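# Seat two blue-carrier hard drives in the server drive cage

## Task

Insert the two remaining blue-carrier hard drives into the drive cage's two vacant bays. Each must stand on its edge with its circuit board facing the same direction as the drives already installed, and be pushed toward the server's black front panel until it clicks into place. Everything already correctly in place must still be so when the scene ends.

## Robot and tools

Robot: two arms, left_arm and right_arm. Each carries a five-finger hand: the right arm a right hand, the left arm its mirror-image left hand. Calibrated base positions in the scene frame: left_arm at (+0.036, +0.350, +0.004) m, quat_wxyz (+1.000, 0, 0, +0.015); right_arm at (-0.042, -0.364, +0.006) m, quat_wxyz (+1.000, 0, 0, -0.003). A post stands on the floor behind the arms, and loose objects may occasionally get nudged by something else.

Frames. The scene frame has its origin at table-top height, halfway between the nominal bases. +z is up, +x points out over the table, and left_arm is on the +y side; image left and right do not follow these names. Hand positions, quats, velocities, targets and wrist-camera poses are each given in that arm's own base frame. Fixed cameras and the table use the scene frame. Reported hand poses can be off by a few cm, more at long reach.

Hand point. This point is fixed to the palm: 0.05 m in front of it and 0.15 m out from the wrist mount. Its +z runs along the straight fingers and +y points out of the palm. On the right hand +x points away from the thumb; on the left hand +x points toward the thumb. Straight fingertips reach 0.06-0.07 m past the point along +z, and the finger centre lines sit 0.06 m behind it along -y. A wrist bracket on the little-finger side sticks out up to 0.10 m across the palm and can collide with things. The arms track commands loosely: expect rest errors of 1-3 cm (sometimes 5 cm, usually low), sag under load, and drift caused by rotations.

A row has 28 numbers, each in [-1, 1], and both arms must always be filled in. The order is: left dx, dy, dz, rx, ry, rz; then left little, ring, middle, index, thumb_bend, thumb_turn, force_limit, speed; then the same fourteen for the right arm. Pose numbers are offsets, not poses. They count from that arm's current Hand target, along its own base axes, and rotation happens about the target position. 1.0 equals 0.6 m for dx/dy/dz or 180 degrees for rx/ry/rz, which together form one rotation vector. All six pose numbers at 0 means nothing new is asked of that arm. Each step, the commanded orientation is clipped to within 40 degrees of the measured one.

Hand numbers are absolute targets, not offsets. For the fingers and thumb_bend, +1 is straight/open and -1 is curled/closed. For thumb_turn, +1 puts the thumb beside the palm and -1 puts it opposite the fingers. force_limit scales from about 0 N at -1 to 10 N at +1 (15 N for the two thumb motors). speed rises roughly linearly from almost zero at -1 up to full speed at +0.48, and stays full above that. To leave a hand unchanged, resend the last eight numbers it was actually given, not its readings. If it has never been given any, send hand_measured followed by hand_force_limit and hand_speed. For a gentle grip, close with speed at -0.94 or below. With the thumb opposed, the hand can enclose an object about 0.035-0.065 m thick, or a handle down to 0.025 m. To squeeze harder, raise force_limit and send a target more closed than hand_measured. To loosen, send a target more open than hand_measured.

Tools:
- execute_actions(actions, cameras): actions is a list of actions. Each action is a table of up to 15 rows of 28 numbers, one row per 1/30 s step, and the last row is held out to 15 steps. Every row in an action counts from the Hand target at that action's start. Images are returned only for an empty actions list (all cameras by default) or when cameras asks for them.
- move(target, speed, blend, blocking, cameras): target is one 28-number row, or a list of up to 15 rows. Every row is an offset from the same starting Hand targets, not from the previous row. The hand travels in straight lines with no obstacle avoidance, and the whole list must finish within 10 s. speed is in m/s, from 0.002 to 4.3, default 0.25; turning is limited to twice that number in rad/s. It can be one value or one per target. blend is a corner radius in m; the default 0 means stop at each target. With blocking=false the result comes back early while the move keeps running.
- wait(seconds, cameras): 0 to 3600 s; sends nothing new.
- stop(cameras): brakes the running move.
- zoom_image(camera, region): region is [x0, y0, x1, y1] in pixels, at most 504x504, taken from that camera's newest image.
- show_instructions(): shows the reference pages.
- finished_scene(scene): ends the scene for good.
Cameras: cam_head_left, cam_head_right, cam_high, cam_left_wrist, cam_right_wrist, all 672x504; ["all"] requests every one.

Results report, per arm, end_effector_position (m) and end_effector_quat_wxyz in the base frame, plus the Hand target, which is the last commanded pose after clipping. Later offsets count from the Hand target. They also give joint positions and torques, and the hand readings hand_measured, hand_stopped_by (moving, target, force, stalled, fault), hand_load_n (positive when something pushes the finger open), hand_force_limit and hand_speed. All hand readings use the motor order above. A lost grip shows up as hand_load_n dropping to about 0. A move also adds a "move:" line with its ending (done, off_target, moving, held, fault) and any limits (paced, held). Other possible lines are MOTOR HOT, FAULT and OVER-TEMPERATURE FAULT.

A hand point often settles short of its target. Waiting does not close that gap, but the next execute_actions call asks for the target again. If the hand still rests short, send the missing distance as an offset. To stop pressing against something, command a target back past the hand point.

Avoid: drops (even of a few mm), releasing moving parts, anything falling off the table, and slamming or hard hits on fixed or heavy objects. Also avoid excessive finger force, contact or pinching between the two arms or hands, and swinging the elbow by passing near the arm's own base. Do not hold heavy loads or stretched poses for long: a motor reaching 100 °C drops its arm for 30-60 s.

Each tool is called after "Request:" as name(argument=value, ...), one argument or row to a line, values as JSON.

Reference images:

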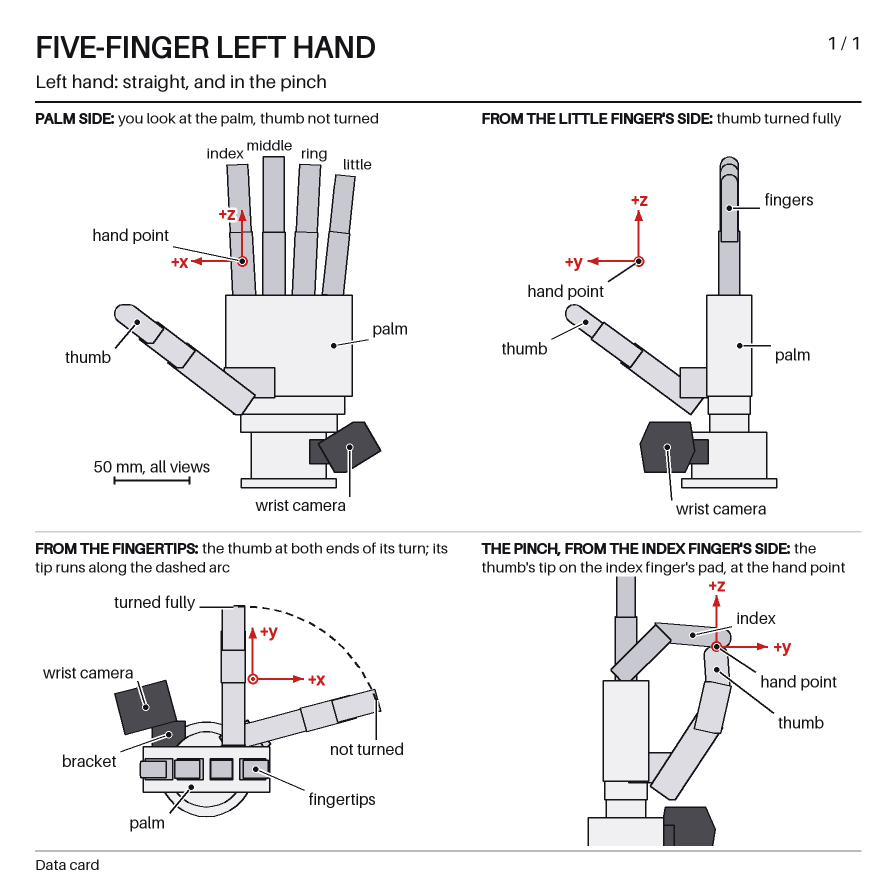

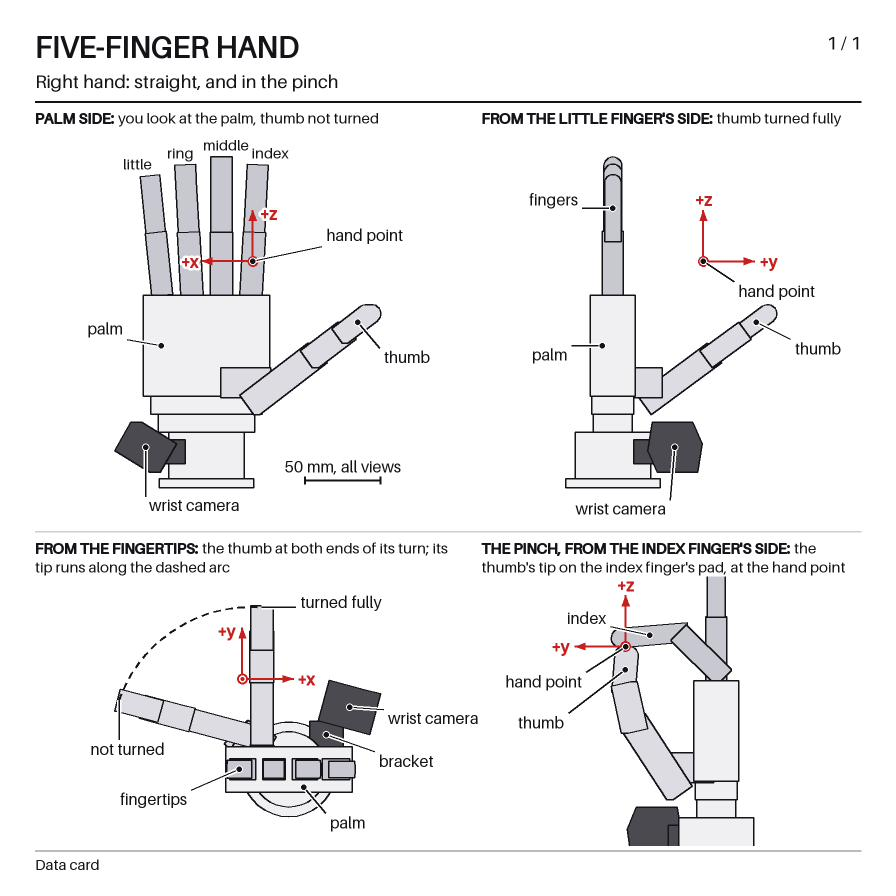

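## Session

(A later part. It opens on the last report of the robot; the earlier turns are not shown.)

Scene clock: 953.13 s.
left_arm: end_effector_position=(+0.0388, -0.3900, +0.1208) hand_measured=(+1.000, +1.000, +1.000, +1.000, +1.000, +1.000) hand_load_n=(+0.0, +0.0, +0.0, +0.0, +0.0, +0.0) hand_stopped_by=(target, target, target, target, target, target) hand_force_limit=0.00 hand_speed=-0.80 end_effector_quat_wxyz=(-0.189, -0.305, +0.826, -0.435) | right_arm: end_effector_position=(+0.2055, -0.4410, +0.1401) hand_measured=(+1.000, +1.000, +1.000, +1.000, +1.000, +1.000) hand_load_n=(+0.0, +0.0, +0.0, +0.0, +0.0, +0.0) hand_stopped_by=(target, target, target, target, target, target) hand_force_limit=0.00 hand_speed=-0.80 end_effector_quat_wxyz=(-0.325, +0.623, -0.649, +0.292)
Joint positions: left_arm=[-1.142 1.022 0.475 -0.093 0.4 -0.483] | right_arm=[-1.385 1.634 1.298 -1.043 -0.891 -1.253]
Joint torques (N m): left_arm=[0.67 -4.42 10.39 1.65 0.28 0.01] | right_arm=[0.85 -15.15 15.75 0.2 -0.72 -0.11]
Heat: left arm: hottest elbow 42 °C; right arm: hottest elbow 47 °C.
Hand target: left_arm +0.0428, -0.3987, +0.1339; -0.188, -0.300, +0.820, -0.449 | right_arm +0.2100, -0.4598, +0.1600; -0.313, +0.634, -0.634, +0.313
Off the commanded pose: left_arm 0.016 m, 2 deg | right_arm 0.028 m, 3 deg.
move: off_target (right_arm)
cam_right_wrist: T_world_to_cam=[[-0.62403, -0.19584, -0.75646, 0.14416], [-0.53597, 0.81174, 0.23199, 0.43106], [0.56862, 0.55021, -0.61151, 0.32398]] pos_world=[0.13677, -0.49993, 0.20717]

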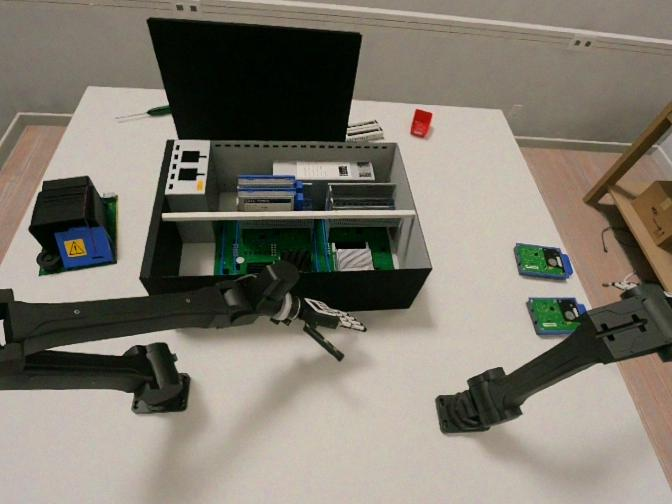

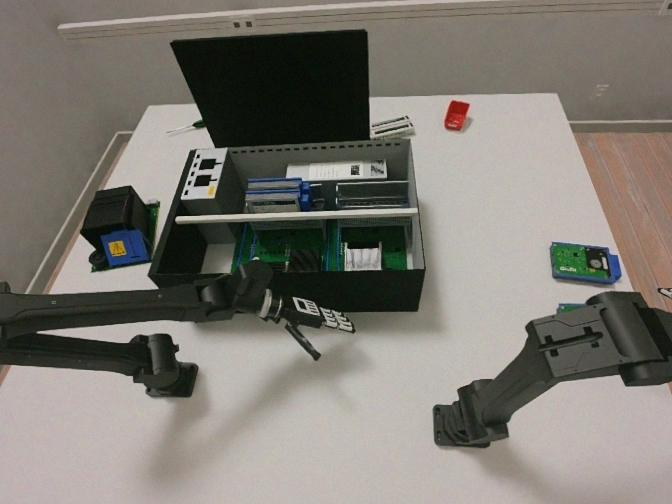

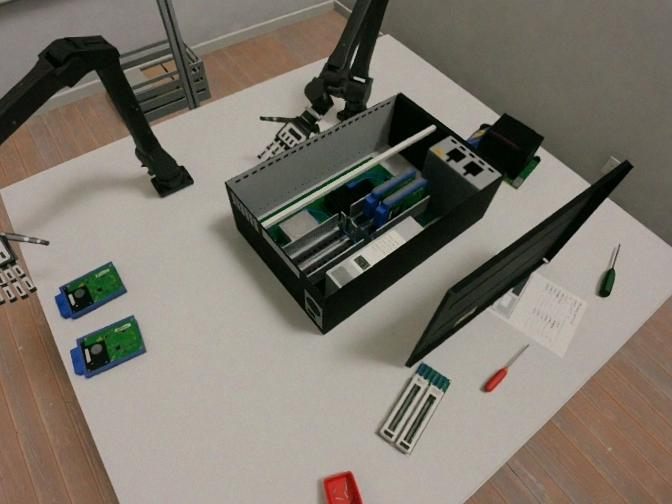

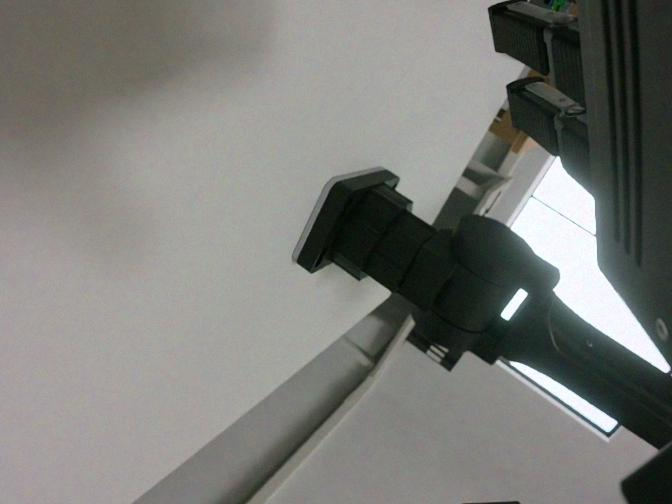

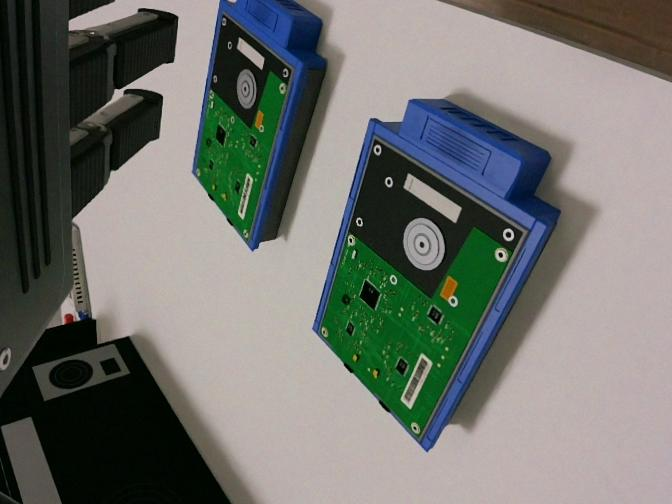

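Request:
move(
  target=[0,0,0,0,0,0,1,1,1,1,1,1,0,-0.8,0.358,0.024,-0.10,-0.0017,-0.0269,-0.0421,-0.5,-0.5,-0.5,0.8,0.8,-0.78,0,-0.3],
  cameras=["cam_right_wrist"],
  speed=0.2,
)

Request:
zoom_image(
  camera="cam_right_wrist",
  region=[100, 0, 604, 504],
)

Scene clock: 1170.17 s.
left_arm: end_effector_position=(+0.0388, -0.3900, +0.1208) hand_measured=(+1.000, +1.000, +1.000, +1.000, +1.000, +1.000) hand_load_n=(-0.5, +0.0, +0.0, +0.0, +0.0, -0.5) hand_stopped_by=(target, target, target, target, target, target) hand_force_limit=0.00 hand_speed=-0.80 end_effector_quat_wxyz=(-0.189, -0.305, +0.826, -0.435) | right_arm: end_effector_position=(+0.4260, -0.4456, +0.1075) hand_measured=(-0.500, -0.500, -0.500, +0.800, +0.800, -0.780) hand_load_n=(+0.0, +0.0, +0.0, +0.0, +0.0, +0.0) hand_stopped_by=(target, target, target, target, target, target) hand_force_limit=0.00 hand_speed=-0.30 end_effector_quat_wxyz=(+0.315, -0.584, +0.654, -0.364)
Joint positions: left_arm=[-1.142 1.022 0.475 -0.093 0.4 -0.483] | right_arm=[-1.003 1.74 1.258 -0.299 -0.705 -0.587]
Joint torques (N m): left_arm=[0.67 -4.48 10.39 1.62 0.28 0.01] | right_arm=[-0.15 -14.74 10.03 1.76 -0.14 0.18]
Motor temperatures (°C): left_arm=[28 31 43 31 30 30] | right_arm=[29 34 53 27 31 30]
Heat: left arm: hottest elbow 43 °C; right arm: hottest elbow 53 °C.
Hand target: left_arm +0.0428, -0.3987, +0.1339; -0.188, -0.300, +0.820, -0.449 | right_arm +0.4248, -0.4455, +0.1000; +0.317, -0.578, +0.660, -0.361
Off the commanded pose: left_arm 0.016 m, 2 deg | right_arm 0.008 m, 1 deg.
move: done
cam_right_wrist: T_world_to_cam=[[-0.5707, -0.19095, -0.79865, 0.2401], [-0.46057, 0.87964, 0.1188, 0.57073], [0.67984, 0.43563, -0.58995, 0.0805]] pos_world=[0.34516, -0.49126, 0.17145]

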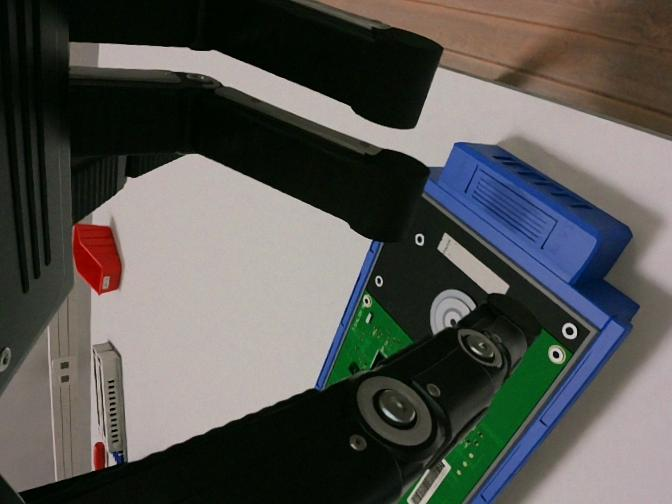

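Scaled by 1.000.

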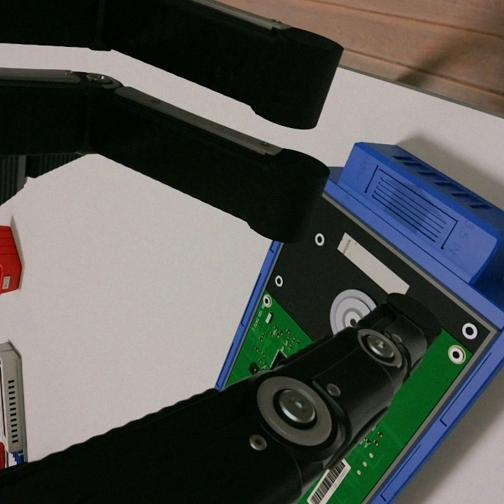

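Request:
move(
  target=[0,0,0,0,0,0,1,1,1,1,1,1,0,-0.8,0.0,0.003,-0.115,0,0,0,-0.5,-0.5,-0.5,0.6,0.8,-0.78,0,-0.3],
  cameras=["cam_right_wrist","cam_high"],
  speed=0.1,
)

Scene clock: 1212.50 s.
left_arm: end_effector_position=(+0.0388, -0.3900, +0.1208) hand_measured=(+1.000, +1.000, +1.000, +1.000, +1.000, +1.000) hand_load_n=(+0.0, +0.0, +0.0, +0.0, +0.0, +0.0) hand_stopped_by=(target, target, target, target, target, target) hand_force_limit=0.00 hand_speed=-0.80 end_effector_quat_wxyz=(-0.189, -0.305, +0.826, -0.435) | right_arm: end_effector_position=(+0.4250, -0.4440, +0.0366) hand_measured=(-0.500, -0.500, -0.500, +0.600, +0.800, -0.780) hand_load_n=(+0.0, +0.0, +0.0, +0.0, +0.0, +0.0) hand_stopped_by=(target, target, target, target, target, target) hand_force_limit=0.00 hand_speed=-0.30 end_effector_quat_wxyz=(+0.315, -0.583, +0.655, -0.362)
Joint positions: left_arm=[-1.142 1.022 0.475 -0.093 0.4 -0.483] | right_arm=[-1.003 1.838 1.181 -0.127 -0.704 -0.584]
Joint torques (N m): left_arm=[0.73 -4.48 10.4 1.65 0.28 0.01] | right_arm=[0.67 -16.15 9.4 1.77 -0.23 0.27]
Motor temperatures (°C): left_arm=[28 31 43 31 30 30] | right_arm=[29 36 48 27 30 30]
Heat: left arm: hottest elbow 43 °C; right arm: hottest elbow 48 °C.
Hand target: left_arm +0.0428, -0.3987, +0.1339; -0.188, -0.300, +0.820, -0.449 | right_arm +0.4247, -0.4437, +0.0309; +0.317, -0.578, +0.660, -0.361
Off the commanded pose: left_arm 0.016 m, 2 deg | right_arm 0.006 m, 1 deg.
move: done
cam_right_wrist: T_world_to_cam=[[-0.57261, -0.18678, -0.79827, 0.18578], [-0.45852, 0.88014, 0.12296, 0.57651], [0.67962, 0.43643, -0.58962, 0.03908]] pos_world=[0.34416, -0.48976, 0.10045]
Images, in order (width x height): cam_high 672x504, cam_right_wrist 672x504.

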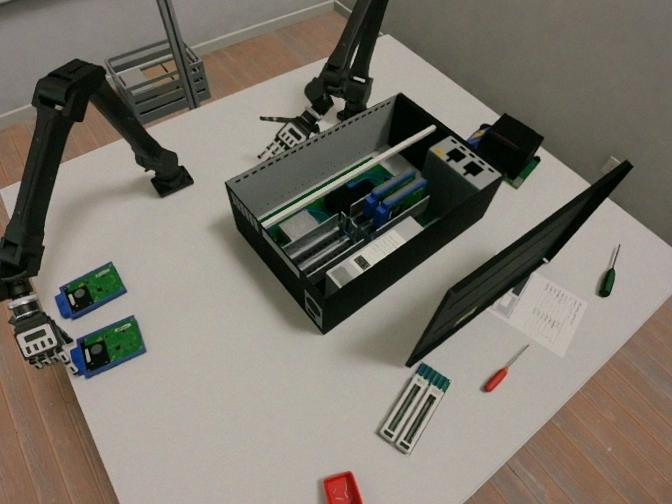

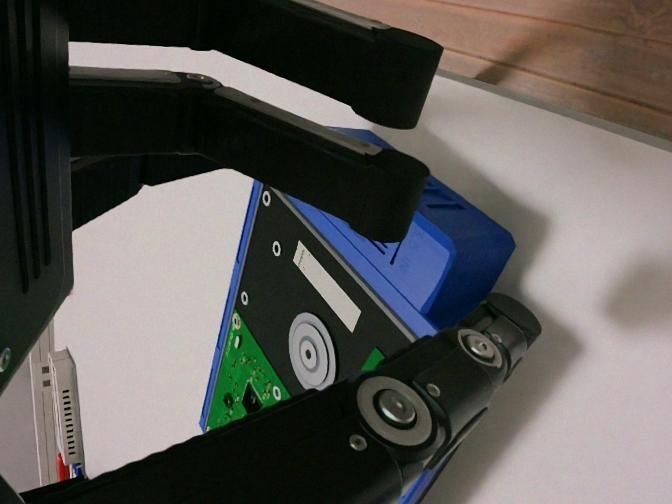

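Request:
move(
  target=[0,0,0,0,0,0,1,1,1,1,1,1,0,-0.8,0.0,0,-0.0175,0,0,0,-0.5,-0.5,-0.5,0.6,0.8,-0.78,0,-0.3],
  cameras=["cam_right_wrist"],
  speed=0.05,
)

Request:
zoom_image(
  camera="cam_right_wrist",
  region=[250, 100, 600, 400],
)

Scene clock: 1227.00 s.
left_arm: end_effector_position=(+0.0388, -0.3900, +0.1208) hand_measured=(+1.000, +1.000, +1.000, +1.000, +1.000, +1.000) hand_load_n=(+0.0, +0.0, +0.0, +0.0, +0.0, +0.0) hand_stopped_by=(target, target, target, target, target, target) hand_force_limit=0.00 hand_speed=-0.80 end_effector_quat_wxyz=(-0.189, -0.305, +0.826, -0.435) | right_arm: end_effector_position=(+0.4256, -0.4451, +0.0294) hand_measured=(-0.500, -0.500, -0.500, +0.600, +0.800, -0.780) hand_load_n=(+0.0, +0.0, +0.0, +0.0, +0.0, +0.0) hand_stopped_by=(target, target, target, target, target, target) hand_force_limit=0.00 hand_speed=-0.30 end_effector_quat_wxyz=(+0.315, -0.583, +0.654, -0.365)
Joint positions: left_arm=[-1.142 1.022 0.475 -0.093 0.4 -0.483] | right_arm=[-1.003 1.851 1.175 -0.103 -0.704 -0.584]
Joint torques (N m): left_arm=[0.67 -4.42 10.4 1.63 0.28 0.01] | right_arm=[-0.21 -16.09 9.09 1.94 -0.18 0.21]
Heat: left arm: hottest elbow 43 °C; right arm: hottest elbow 48 °C.
Hand target: left_arm +0.0428, -0.3987, +0.1339; -0.188, -0.300, +0.820, -0.449 | right_arm +0.4248, -0.4437, +0.0204; +0.317, -0.578, +0.660, -0.361
Off the commanded pose: left_arm 0.016 m, 2 deg | right_arm 0.009 m, 1 deg.
move: done
cam_right_wrist: T_world_to_cam=[[-0.57016, -0.19063, -0.79911, 0.17759], [-0.45891, 0.8807, 0.11733, 0.57926], [0.68141, 0.43361, -0.58963, 0.0329]] pos_world=[0.34466, -0.49056, 0.09335]

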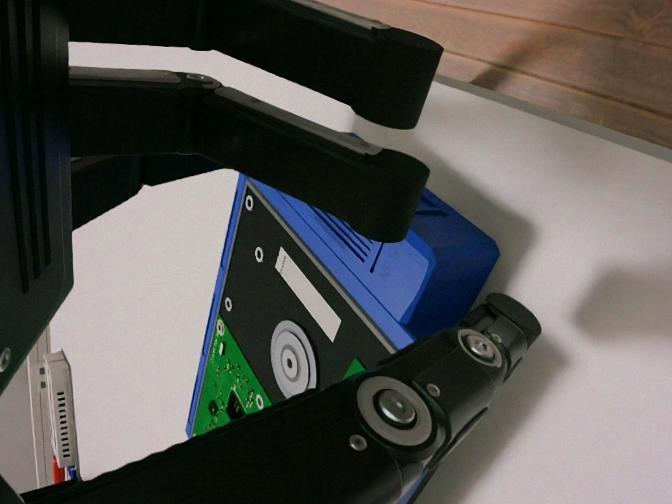

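Scaled by 1.440 from the camera's image (finer frame: 960x720).

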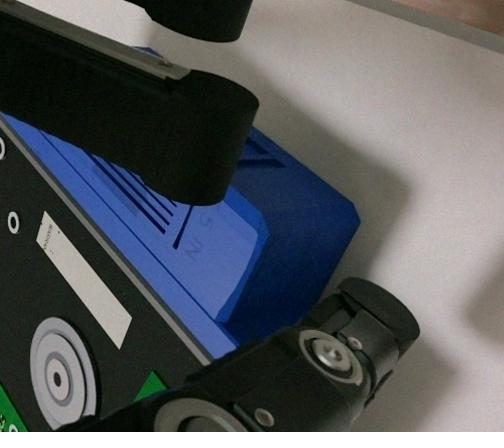

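Request:
move(
  target=[0,0,0,0,0,0,1,1,1,1,1,1,0,-0.8,0.0,0,-0.008,0,0,0,-0.5,-0.5,-0.5,0.6,0.8,-0.78,0,-0.3],
  cameras=[],
  speed=0.05,
)

Scene clock: 1264.40 s.
left_arm: end_effector_position=(+0.0388, -0.3900, +0.1208) hand_measured=(+1.000, +1.000, +1.000, +1.000, +1.000, +1.000) hand_load_n=(+0.0, +0.0, +0.0, +0.0, +0.0, +0.0) hand_stopped_by=(target, target, target, target, target, target) hand_force_limit=0.00 hand_speed=-0.80 end_effector_quat_wxyz=(-0.189, -0.305, +0.826, -0.435) | right_arm: end_effector_position=(+0.4266, -0.4465, +0.0266) hand_measured=(-0.500, -0.500, -0.500, +0.600, +0.800, -0.780) hand_load_n=(+0.0, +0.0, +0.0, +0.0, +0.0, -0.5) hand_stopped_by=(target, target, target, target, target, target) hand_force_limit=0.00 hand_speed=-0.30 end_effector_quat_wxyz=(+0.315, -0.583, +0.653, -0.367)
Joint positions: left_arm=[-1.142 1.022 0.475 -0.093 0.4 -0.483] | right_arm=[-1.003 1.858 1.175 -0.091 -0.704 -0.584]
Joint torques (N m): left_arm=[0.73 -4.42 10.37 1.63 0.28 0.01] | right_arm=[1.08 -15.68 9.05 1.87 -0.22 0.24]
Heat: left arm: hottest elbow 43 °C; right arm: hottest elbow 46 °C.
Hand target: left_arm +0.0428, -0.3987, +0.1339; -0.188, -0.300, +0.820, -0.449 | right_arm +0.4248, -0.4437, +0.0156; +0.317, -0.578, +0.660, -0.361
Off the commanded pose: left_arm 0.016 m, 2 deg | right_arm 0.011 m, 1 deg.
move: off_target (right_arm)

Request:
move(
  target=[0,0,0,0,0,0,1,1,1,1,1,1,0,-0.8,0.0,0,0,0,0,0,-0.5,-0.5,-0.5,0.1,0.3,-0.78,-0.4,-0.9],
  cameras=["cam_right_wrist"],
  speed=0.05,
)

Request:
wait(
  seconds=2,
)

Scene clock: 1275.43 s.
left_arm: end_effector_position=(+0.0388, -0.3900, +0.1208) hand_measured=(+1.000, +1.000, +1.000, +1.000, +1.000, +1.000) hand_load_n=(+0.0, +0.0, +0.0, +0.0, +0.0, +0.0) hand_stopped_by=(target, target, target, target, target, target) hand_force_limit=0.00 hand_speed=-0.80 end_effector_quat_wxyz=(-0.189, -0.305, +0.826, -0.435) | right_arm: end_effector_position=(+0.4288, -0.4474, +0.0294) hand_measured=(-0.500, -0.500, -0.500, +0.100, +0.300, -0.780) hand_load_n=(+0.0, +0.0, +0.0, +0.0, +0.0, +0.0) hand_stopped_by=(target, target, target, target, target, target) hand_force_limit=-0.40 hand_speed=-0.90 end_effector_quat_wxyz=(+0.318, -0.579, +0.653, -0.370)
Joint positions: left_arm=[-1.142 1.022 0.475 -0.093 0.4 -0.483] | right_arm=[-1.003 1.857 1.175 -0.077 -0.708 -0.569]
Joint torques (N m): left_arm=[0.67 -4.48 10.39 1.62 0.28 0.01] | right_arm=[-0.38 -15.33 9.03 1.24 0.01 -0.05]
Heat: left arm: hottest elbow 43 °C; right arm: hottest elbow 46 °C.
Hand target: left_arm +0.0428, -0.3987, +0.1339; -0.188, -0.300, +0.820, -0.449 | right_arm +0.4248, -0.4437, +0.0158; +0.317, -0.578, +0.660, -0.361
Off the commanded pose: left_arm 0.016 m, 2 deg | right_arm 0.015 m, 1 deg.
move: done
cam_right_wrist: T_world_to_cam=[[-0.55929, -0.18913, -0.80711, 0.17521], [-0.45633, 0.88307, 0.10929, 0.58297], [0.69207, 0.42943, -0.5802, 0.02492]] pos_world=[0.34677, -0.49237, 0.09216]

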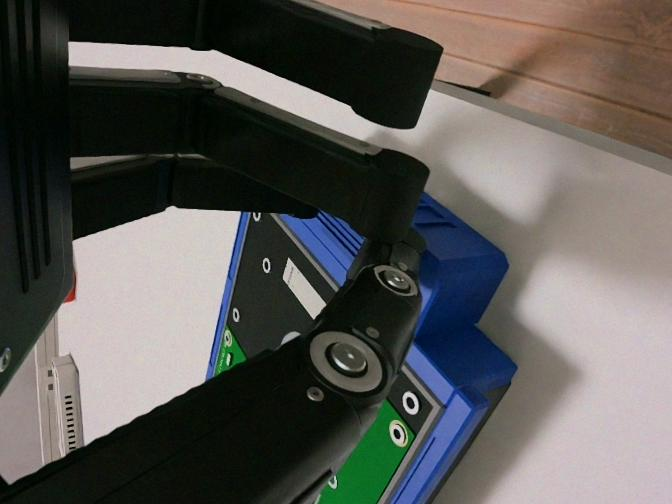

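Scene clock: 1277.43 s.
left_arm: end_effector_position=(+0.0388, -0.3900, +0.1208) hand_measured=(+1.000, +1.000, +1.000, +1.000, +1.000, +1.000) hand_load_n=(+0.0, +0.0, +0.0, +0.0, +0.0, +0.0) hand_stopped_by=(target, target, target, target, target, target) hand_force_limit=0.00 hand_speed=-0.80 end_effector_quat_wxyz=(-0.189, -0.305, +0.826, -0.435) | right_arm: end_effector_position=(+0.4288, -0.4474, +0.0294) hand_measured=(-0.500, -0.500, -0.500, +0.100, +0.300, -0.780) hand_load_n=(+0.0, +0.0, +0.0, +0.5, +0.5, +0.0) hand_stopped_by=(target, target, target, target, target, target) hand_force_limit=-0.40 hand_speed=-0.90 end_effector_quat_wxyz=(+0.318, -0.579, +0.653, -0.370)
Joint positions: left_arm=[-1.142 1.022 0.475 -0.093 0.4 -0.483] | right_arm=[-1.003 1.857 1.175 -0.077 -0.708 -0.569]
Joint torques (N m): left_arm=[0.67 -4.48 10.39 1.63 0.28 0.01] | right_arm=[1.14 -15.62 8.87 1.35 -0.04 0.04]
Heat: left arm: hottest elbow 43 °C; right arm: hottest elbow 46 °C.
Hand target: left_arm +0.0428, -0.3987, +0.1339; -0.188, -0.300, +0.820, -0.449 | right_arm +0.4248, -0.4437, +0.0158; +0.317, -0.578, +0.660, -0.361
Off the commanded pose: left_arm 0.016 m, 2 deg | right_arm 0.015 m, 1 deg.
wait: 2.00 s; at rest by 0.17 s

Request:
move(
  target=[0,0,0,0,0,0,1,1,1,1,1,1,0,-0.8,0.0,0,0.0,0,0,0,-0.5,-0.5,-0.5,0.7,1.0,-0.78,-0.4,-0.3],
  cameras=["cam_right_wrist"],
  speed=0.05,
)

Request:
zoom_image(
  camera="cam_right_wrist",
  region=[200, 100, 600, 400],
)

Scene clock: 1286.47 s.
left_arm: end_effector_position=(+0.0388, -0.3900, +0.1208) hand_measured=(+1.000, +1.000, +1.000, +1.000, +1.000, +1.000) hand_load_n=(+0.0, +0.0, +0.0, +0.0, +0.0, +0.0) hand_stopped_by=(target, target, target, target, target, target) hand_force_limit=0.00 hand_speed=-0.80 end_effector_quat_wxyz=(-0.189, -0.305, +0.826, -0.435) | right_arm: end_effector_position=(+0.4270, -0.4467, +0.0256) hand_measured=(-0.500, -0.500, -0.500, +0.700, +1.000, -0.780) hand_load_n=(+0.0, +0.0, +0.0, +0.0, +0.0, +0.0) hand_stopped_by=(target, target, target, target, target, target) hand_force_limit=-0.40 hand_speed=-0.30 end_effector_quat_wxyz=(+0.317, -0.578, +0.656, -0.368)
Joint positions: left_arm=[-1.142 1.022 0.475 -0.093 0.4 -0.483] | right_arm=[-1.004 1.86 1.171 -0.077 -0.704 -0.569]
Joint torques (N m): left_arm=[0.73 -4.48 10.4 1.63 0.28 0.01] | right_arm=[0.67 -15.5 9.21 1.39 -0.19 0]
Heat: left arm: hottest elbow 43 °C; right arm: hottest elbow 45 °C.
Hand target: left_arm +0.0428, -0.3987, +0.1339; -0.188, -0.300, +0.820, -0.449 | right_arm +0.4247, -0.4437, +0.0156; +0.317, -0.578, +0.660, -0.361
Off the commanded pose: left_arm 0.016 m, 2 deg | right_arm 0.011 m, 1 deg.
move: done
cam_right_wrist: T_world_to_cam=[[-0.56521, -0.18356, -0.80426, 0.17625], [-0.452, 0.88447, 0.11579, 0.58052], [0.69009, 0.42897, -0.58288, 0.02441]] pos_world=[0.34518, -0.49157, 0.08876]

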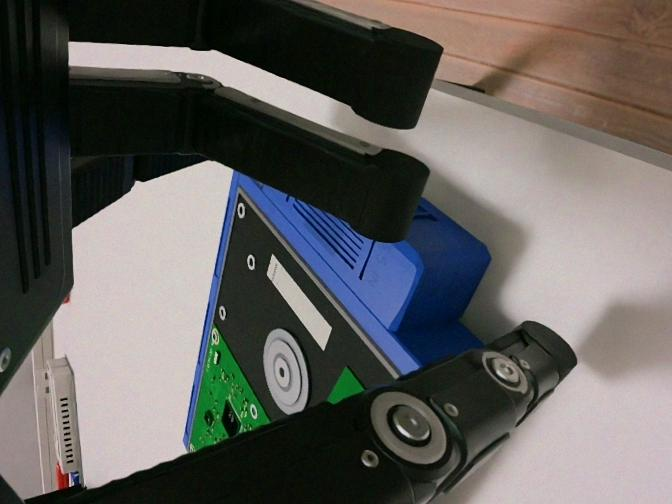

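Scaled by 1.260 from the camera's image (finer frame: 960x720).

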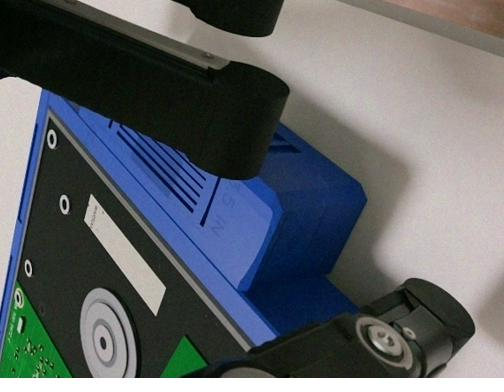

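Request:
move(
  target=[0,0,0,0,0,0,1,1,1,1,1,1,0,-0.8,0.0,0.0,-0.0165,0,0,0,-0.5,-0.5,-0.5,0.65,0.8,-0.85,-0.4,-0.3],
  cameras=["cam_right_wrist"],
  speed=0.05,
)

Scene clock: 1306.00 s.
left_arm: end_effector_position=(+0.0388, -0.3900, +0.1208) hand_measured=(+1.000, +1.000, +1.000, +1.000, +1.000, +1.000) hand_load_n=(+0.0, +0.0, +0.0, +0.0, +0.0, +0.0) hand_stopped_by=(target, target, target, target, target, target) hand_force_limit=0.00 hand_speed=-0.80 end_effector_quat_wxyz=(-0.189, -0.305, +0.826, -0.435) | right_arm: end_effector_position=(+0.4257, -0.4447, +0.0148) hand_measured=(-0.500, -0.500, -0.500, +0.650, +0.800, -0.850) hand_load_n=(+0.5, +0.0, +0.0, +0.0, +0.0, +0.0) hand_stopped_by=(target, target, target, target, target, target) hand_force_limit=-0.40 hand_speed=-0.30 end_effector_quat_wxyz=(+0.318, -0.578, +0.658, -0.363)
Joint positions: left_arm=[-1.142 1.022 0.475 -0.093 0.4 -0.483] | right_arm=[-1.004 1.877 1.165 -0.067 -0.704 -0.569]
Joint torques (N m): left_arm=[0.73 -4.48 10.39 1.62 0.28 0.01] | right_arm=[1.08 -15.15 8.95 1.8 -0.2 0.07]
Heat: left arm: hottest elbow 43 °C; right arm: hottest elbow 46 °C.
Hand target: left_arm +0.0428, -0.3987, +0.1339; -0.188, -0.300, +0.820, -0.449 | right_arm +0.4247, -0.4437, +0.0059; +0.317, -0.578, +0.660, -0.361
Off the commanded pose: left_arm 0.016 m, 2 deg | right_arm 0.009 m, 0 deg.
move: done
cam_right_wrist: T_world_to_cam=[[-0.57048, -0.17525, -0.8024, 0.17306], [-0.4512, 0.88321, 0.12788, 0.57829], [0.68628, 0.43499, -0.58293, 0.0224]] pos_world=[0.34427, -0.49017, 0.07797]

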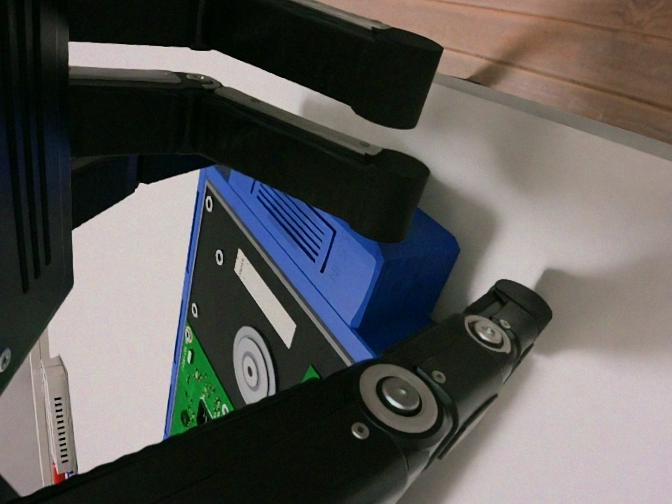

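Request:
move(
  target=[0,0,0,0,0,0,1,1,1,1,1,1,0,-0.8,0.0,0,0,0,0,0,-0.5,-0.5,-0.5,0.1,0.3,-0.85,-0.4,-0.92],
  cameras=["cam_right_wrist"],
  speed=0.05,
)

Scene clock: 1314.03 s.
left_arm: end_effector_position=(+0.0388, -0.3900, +0.1208) hand_measured=(+1.000, +1.000, +1.000, +1.000, +1.000, +1.000) hand_load_n=(+0.0, +0.0, +0.0, +0.0, +0.0, +0.0) hand_stopped_by=(target, target, target, target, target, target) hand_force_limit=0.00 hand_speed=-0.80 end_effector_quat_wxyz=(-0.189, -0.305, +0.826, -0.435) | right_arm: end_effector_position=(+0.4272, -0.4461, +0.0159) hand_measured=(-0.500, -0.500, -0.500, +0.404, +0.654, -0.850) hand_load_n=(+0.0, +0.0, +0.0, +4.5, +4.5, +0.0) hand_stopped_by=(target, target, target, force, force, target) hand_force_limit=-0.40 hand_speed=-0.92 end_effector_quat_wxyz=(+0.317, -0.579, +0.656, -0.367)
Joint positions: left_arm=[-1.142 1.022 0.475 -0.093 0.4 -0.483] | right_arm=[-1.003 1.877 1.165 -0.057 -0.704 -0.569]
Joint torques (N m): left_arm=[0.67 -4.48 10.39 1.63 0.28 0.01] | right_arm=[0.56 -15.68 8.99 1.63 -0.25 0.07]
Heat: left arm: hottest elbow 43 °C; right arm: hottest elbow 46 °C.
Hand target: left_arm +0.0428, -0.3987, +0.1339; -0.188, -0.300, +0.820, -0.449 | right_arm +0.4249, -0.4436, +0.0059; +0.317, -0.578, +0.660, -0.361
Off the commanded pose: left_arm 0.016 m, 2 deg | right_arm 0.011 m, 1 deg.
move: done
cam_right_wrist: T_world_to_cam=[[-0.56598, -0.1825, -0.80396, 0.1694], [-0.45261, 0.88387, 0.11799, 0.58112], [0.68907, 0.43066, -0.58286, 0.01963]] pos_world=[0.34537, -0.49117, 0.07906]

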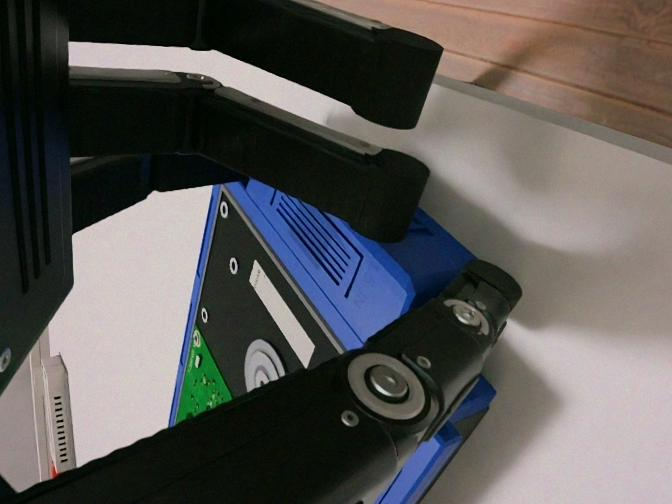

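Request:
move(
  target=[
    [0,0,0,0,0,0,1,1,1,1,1,1,0,-0.8,0.0,0,0,0,0,0,-0.5,-0.5,-0.5,0.0,0.2,-0.85,0.5,-0.92],
    [0,0,0,0,0,0,1,1,1,1,1,1,0,-0.8,0.0,0.08,0.004,0,0,0,-0.5,-0.5,-0.5,0.0,0.2,-0.85,0.5,-0.92],
  ],
  cameras=["cam_right_wrist","cam_high"],
  speed=0.05,
)

Scene clock: 1325.00 s.
left_arm: end_effector_position=(+0.0388, -0.3900, +0.1208) hand_measured=(+1.000, +1.000, +1.000, +1.000, +1.000, +1.000) hand_load_n=(+0.0, +0.0, +0.0, +0.0, +0.0, -0.5) hand_stopped_by=(target, target, target, target, target, target) hand_force_limit=0.00 hand_speed=-0.80 end_effector_quat_wxyz=(-0.189, -0.305, +0.826, -0.435) | right_arm: end_effector_position=(+0.4227, -0.4145, +0.0152) hand_measured=(-0.500, -0.500, -0.500, +0.386, +0.596, -0.850) hand_load_n=(+0.0, +0.0, +0.0, +9.5, +10.5, -3.0) hand_stopped_by=(target, target, target, force, force, target) hand_force_limit=0.50 hand_speed=-0.92 end_effector_quat_wxyz=(+0.308, -0.579, +0.654, -0.376)
Joint positions: left_arm=[-1.142 1.022 0.475 -0.093 0.4 -0.483] | right_arm=[-0.972 1.811 1.052 0.025 -0.664 -0.546]
Joint torques (N m): left_arm=[0.73 -4.42 10.39 1.65 0.28 0.01] | right_arm=[2.37 -15.74 6.91 1.13 -0.32 0.25]
Heat: left arm: hottest elbow 43 °C; right arm: hottest elbow 46 °C.
Hand target: left_arm +0.0428, -0.3987, +0.1339; -0.188, -0.300, +0.820, -0.449 | right_arm +0.4247, -0.3957, +0.0081; +0.317, -0.578, +0.660, -0.361
Off the commanded pose: left_arm 0.016 m, 2 deg | right_arm 0.020 m, 2 deg.
move: off_target (right_arm)
cam_right_wrist: T_world_to_cam=[[-0.56827, -0.19655, -0.79902, 0.16709], [-0.44366, 0.891, 0.09635, 0.55076], [0.693, 0.40924, -0.59353, -0.00171]] pos_world=[0.34049, -0.45719, 0.07943]
Images, in order (width x height): cam_high 672x504, cam_right_wrist 672x504.

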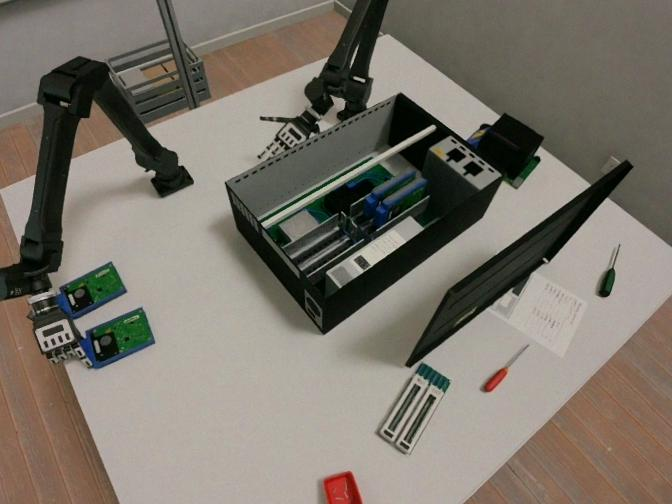

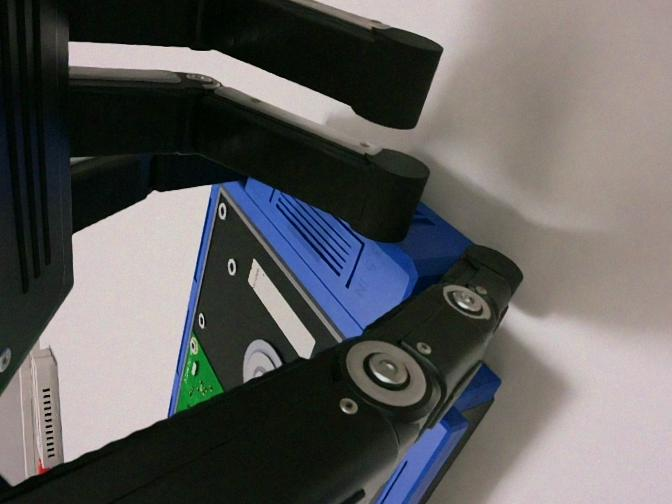

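Request:
move(
  target=[0,0,0,0,0,0,1,1,1,1,1,1,0,-0.8,0.0277,-0.0355,0.0718,0.022,0.1652,0,-0.5,-0.5,-0.5,0.0,0.2,-0.85,0.5,-0.92],
  cameras=["cam_right_wrist","cam_high"],
  speed=0.07,
)

Scene clock: 1353.07 s.
left_arm: end_effector_position=(+0.0388, -0.3900, +0.1208) hand_measured=(+1.000, +1.000, +1.000, +1.000, +1.000, +1.000) hand_load_n=(+0.0, +0.0, +0.5, +0.0, +0.0, +0.0) hand_stopped_by=(target, target, target, target, target, target) hand_force_limit=0.00 hand_speed=-0.80 end_effector_quat_wxyz=(-0.189, -0.305, +0.826, -0.435) | right_arm: end_effector_position=(+0.4252, -0.4031, +0.0395) hand_measured=(-0.500, -0.500, -0.500, +0.384, +0.592, -0.850) hand_load_n=(+0.0, +0.0, +0.0, +0.0, +0.0, +0.0) hand_stopped_by=(target, target, target, force, force, target) hand_force_limit=0.50 hand_speed=-0.92 end_effector_quat_wxyz=(+0.158, -0.631, +0.742, -0.162)
Joint positions: left_arm=[-1.142 1.022 0.475 -0.093 0.4 -0.483] | right_arm=[-0.841 1.904 1.48 -0.801 -0.305 -0.626]
Joint torques (N m): left_arm=[0.73 -4.48 10.39 1.65 0.28 0.01] | right_arm=[2.02 -17.14 15.83 0.69 -0.04 -0.1]
Heat: left arm: hottest elbow 43 °C; right arm: hottest elbow 45 °C.
Hand target: left_arm +0.0428, -0.3987, +0.1339; -0.188, -0.300, +0.820, -0.449 | right_arm +0.4415, -0.4169, +0.0512; +0.156, -0.640, +0.731, -0.178
Off the commanded pose: left_arm 0.016 m, 2 deg | right_arm 0.024 m, 2 deg.
move: off_target (right_arm)
cam_right_wrist: T_world_to_cam=[[-0.90781, -0.09697, -0.40802, 0.35923], [-0.28406, 0.85793, 0.4281, 0.44511], [0.30854, 0.50454, -0.80638, 0.21662]] pos_world=[0.38571, -0.45633, 0.1307]
Images, in order (width x height): cam_high 672x504, cam_right_wrist 672x504.

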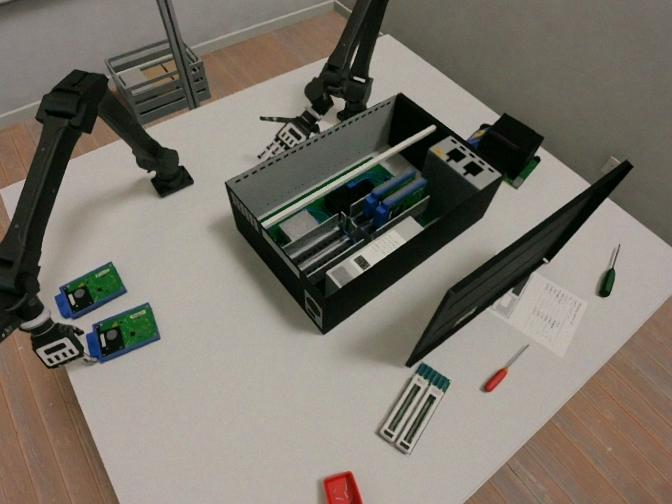

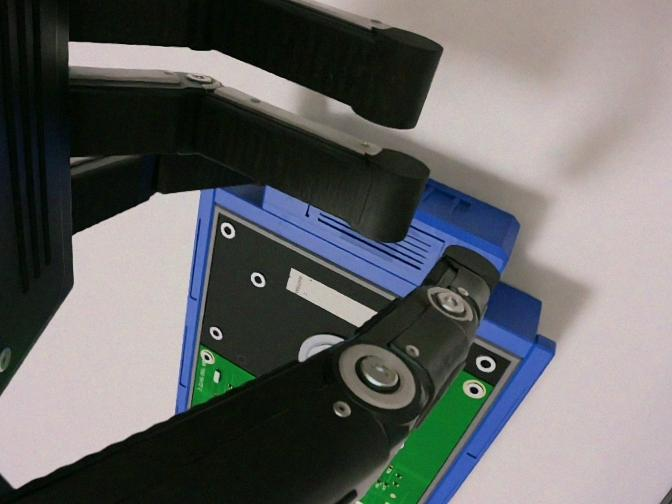

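Request:
move(
  target=[
    [0,0,0,0,0,0,1,1,1,1,1,1,0,-0.8,0.0,0.0,0.03,0,0,0,-0.5,-0.5,-0.5,0.8,0.9,-0.85,0,-0.3],
    [0,0,0,0,0,0,1,1,1,1,1,1,0,-0.8,-0.028,0,0.06,-0.022,-0.1652,0,-0.5,-0.5,-0.5,0.8,0.9,-0.85,0,-0.3],
  ],
  cameras=["cam_right_wrist"],
  speed=0.1,
)

Scene clock: 1652.90 s.
left_arm: end_effector_position=(+0.0388, -0.3900, +0.1208) hand_measured=(+1.000, +1.000, +1.000, +1.000, +1.000, +1.000) hand_load_n=(+0.0, +0.0, +0.0, +0.0, +0.0, +0.0) hand_stopped_by=(target, target, target, target, target, target) hand_force_limit=0.00 hand_speed=-0.80 end_effector_quat_wxyz=(-0.189, -0.305, +0.826, -0.435) | right_arm: end_effector_position=(+0.4267, -0.4152, +0.0775) hand_measured=(-0.500, -0.500, -0.500, +0.800, +0.900, -0.850) hand_load_n=(+0.0, +0.0, +0.0, +0.0, +0.0, +0.0) hand_stopped_by=(target, target, target, target, target, target) hand_force_limit=0.00 hand_speed=-0.30 end_effector_quat_wxyz=(+0.315, -0.584, +0.660, -0.351)
Joint positions: left_arm=[-1.142 1.022 0.475 -0.093 0.4 -0.483] | right_arm=[-0.969 1.731 1.163 -0.226 -0.678 -0.56]
Joint torques (N m): left_arm=[0.67 -4.48 10.37 1.63 0.28 0.01] | right_arm=[-0.32 -17.08 9.65 1.87 -0.46 0.11]
Motor temperatures (°C): left_arm=[27 31 44 31 30 30] | right_arm=[29 38 59 27 29 30]
Heat: left arm: hottest elbow 44 °C; right arm: hottest elbow 59 °C.
Hand target: left_arm +0.0428, -0.3987, +0.1339; -0.188, -0.300, +0.820, -0.449 | right_arm +0.4246, -0.4170, +0.0872; +0.317, -0.578, +0.660, -0.361
Off the commanded pose: left_arm 0.016 m, 2 deg | right_arm 0.010 m, 1 deg.
move: done
cam_right_wrist: T_world_to_cam=[[-0.58662, -0.17413, -0.79092, 0.23555], [-0.45831, 0.87657, 0.14694, 0.54356], [0.6677, 0.44868, -0.59402, 0.05997]] pos_world=[0.34725, -0.46236, 0.14206]

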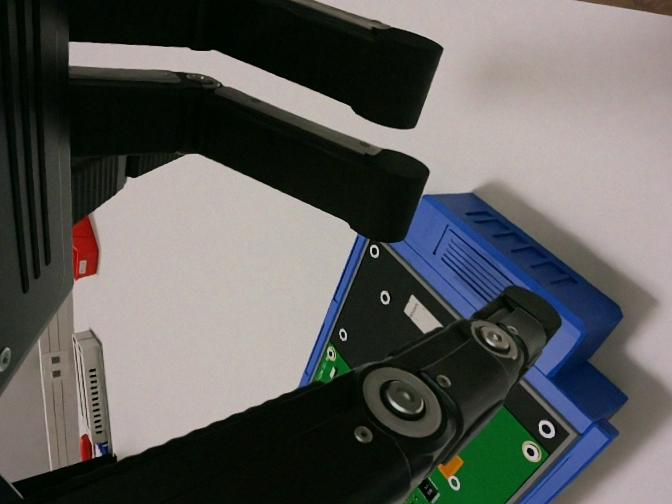

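Request:
zoom_image(
  camera="cam_right_wrist",
  region=[380, 170, 660, 470],
)

Scaled by 1.680 from the camera's image (finer frame: 960x720).

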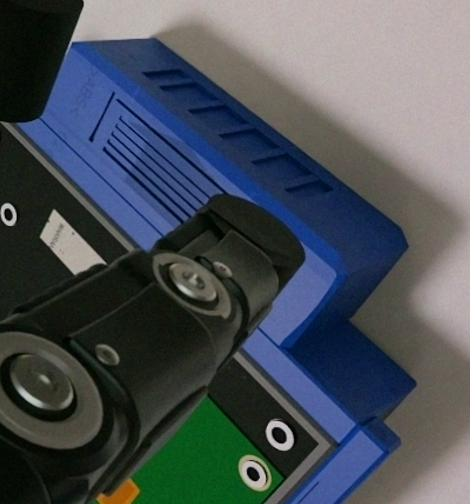

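Request:
move(
  target=[0,0,0,0,0,0,1,1,1,1,1,1,0,-0.8,-0.025,0.0367,-0.0785,0,0,-0.0133,-0.5,-0.5,-0.5,0.65,0.8,-0.85,-0.4,-0.3],
  cameras=["cam_right_wrist"],
  speed=0.1,
)

Request:
zoom_image(
  camera="cam_right_wrist",
  region=[300, 150, 600, 450],
)

Scene clock: 1681.83 s.
left_arm: end_effector_position=(+0.0388, -0.3900, +0.1208) hand_measured=(+1.000, +1.000, +1.000, +1.000, +1.000, +1.000) hand_load_n=(+0.0, +0.0, +0.0, +0.0, +0.0, +0.0) hand_stopped_by=(target, target, target, target, target, target) hand_force_limit=0.00 hand_speed=-0.80 end_effector_quat_wxyz=(-0.189, -0.305, +0.826, -0.435) | right_arm: end_effector_position=(+0.4100, -0.3947, +0.0371) hand_measured=(-0.500, -0.500, -0.500, +0.650, +0.800, -0.850) hand_load_n=(+0.0, +0.0, +0.0, +0.0, +0.0, +0.0) hand_stopped_by=(target, target, target, target, target, target) hand_force_limit=-0.40 hand_speed=-0.30 end_effector_quat_wxyz=(+0.308, -0.570, +0.670, -0.362)
Joint positions: left_arm=[-1.142 1.022 0.475 -0.093 0.4 -0.483] | right_arm=[-0.969 1.725 1.013 -0.046 -0.65 -0.519]
Joint torques (N m): left_arm=[0.67 -4.42 10.39 1.65 0.28 0.01] | right_arm=[0.15 -15.62 8.84 1.69 -0.17 0.21]
Motor temperatures (°C): left_arm=[27 31 44 31 30 30] | right_arm=[29 38 53 27 30 30]
Heat: left arm: hottest elbow 44 °C; right arm: hottest elbow 53 °C.
Hand target: left_arm +0.0428, -0.3987, +0.1339; -0.188, -0.300, +0.820, -0.449 | right_arm +0.4096, -0.3950, +0.0401; +0.309, -0.564, +0.672, -0.368
Off the commanded pose: left_arm 0.016 m, 2 deg | right_arm 0.003 m, 1 deg.
move: done
cam_right_wrist: T_world_to_cam=[[-0.58635, -0.15462, -0.79516, 0.20514], [-0.42183, 0.8963, 0.13677, 0.51701], [0.69155, 0.41562, -0.59077, 0.01499]] pos_world=[0.32801, -0.4379, 0.10126]

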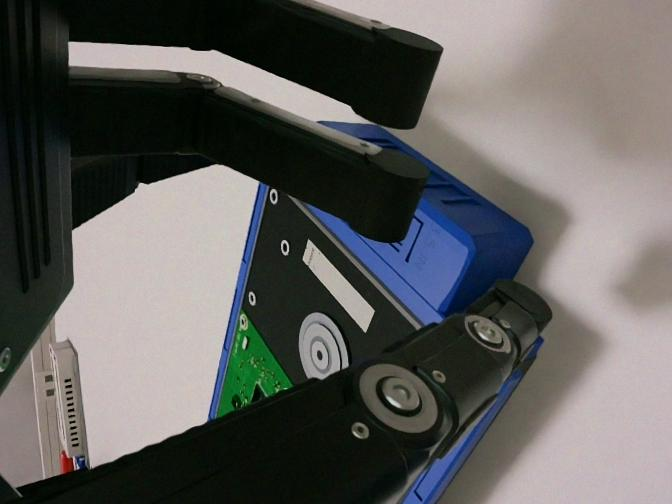

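Scaled by 1.680 from the camera's image (finer frame: 960x720).

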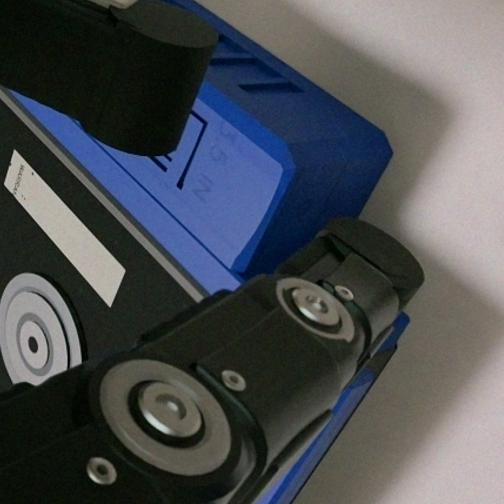

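Request:
move(
  target=[0,0,0,0,0,0,1,1,1,1,1,1,0,-0.8,0,-0.002,-0.052,0,0,0,-0.5,-0.5,-0.5,0.65,0.8,-0.85,-0.4,-0.3],
  cameras=["cam_right_wrist"],
  speed=0.06,
)

Request:
zoom_image(
  camera="cam_right_wrist",
  region=[300, 150, 600, 450],
)

Scene clock: 1693.80 s.
left_arm: end_effector_position=(+0.0388, -0.3900, +0.1208) hand_measured=(+1.000, +1.000, +1.000, +1.000, +1.000, +1.000) hand_load_n=(+0.0, +0.0, +0.0, +0.0, +0.0, +0.0) hand_stopped_by=(target, target, target, target, target, target) hand_force_limit=0.00 hand_speed=-0.80 end_effector_quat_wxyz=(-0.189, -0.305, +0.826, -0.435) | right_arm: end_effector_position=(+0.4112, -0.3964, +0.0147) hand_measured=(-0.500, -0.500, -0.500, +0.650, +0.800, -0.850) hand_load_n=(+0.0, +0.0, +0.0, +0.0, +0.0, +0.0) hand_stopped_by=(target, target, target, target, target, target) hand_force_limit=-0.40 hand_speed=-0.30 end_effector_quat_wxyz=(+0.308, -0.570, +0.667, -0.369)
Joint positions: left_arm=[-1.142 1.022 0.475 -0.093 0.4 -0.483] | right_arm=[-0.969 1.769 0.991 0.036 -0.649 -0.519]
Joint torques (N m): left_arm=[0.67 -4.48 10.37 1.63 0.28 0.01] | right_arm=[-0.03 -13.45 8.68 1.61 -0.23 0.17]
Heat: left arm: hottest elbow 44 °C; right arm: hottest elbow 52 °C.
Hand target: left_arm +0.0428, -0.3987, +0.1339; -0.188, -0.300, +0.820, -0.449 | right_arm +0.4096, -0.3962, +0.0089; +0.309, -0.564, +0.672, -0.368
Off the commanded pose: left_arm 0.016 m, 2 deg | right_arm 0.006 m, 1 deg.
move: done
cam_right_wrist: T_world_to_cam=[[-0.57972, -0.16409, -0.79812, 0.18127], [-0.42212, 0.8983, 0.12192, 0.52331], [0.69695, 0.40758, -0.59003, -0.00377]] pos_world=[0.32861, -0.43881, 0.07865]

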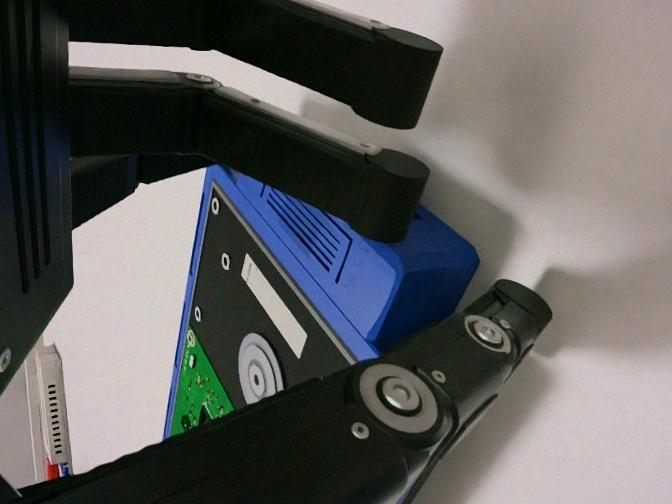

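Scaled by 1.680 from the camera's image (finer frame: 960x720).

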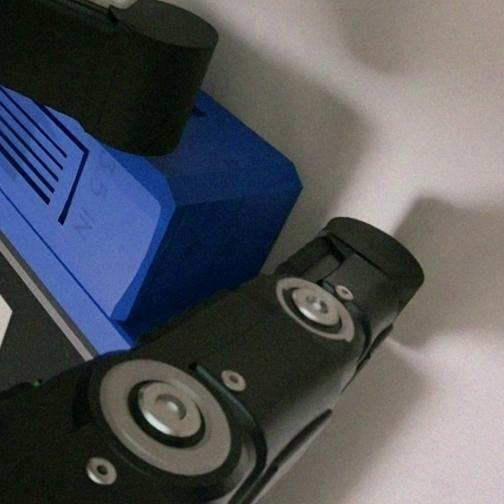

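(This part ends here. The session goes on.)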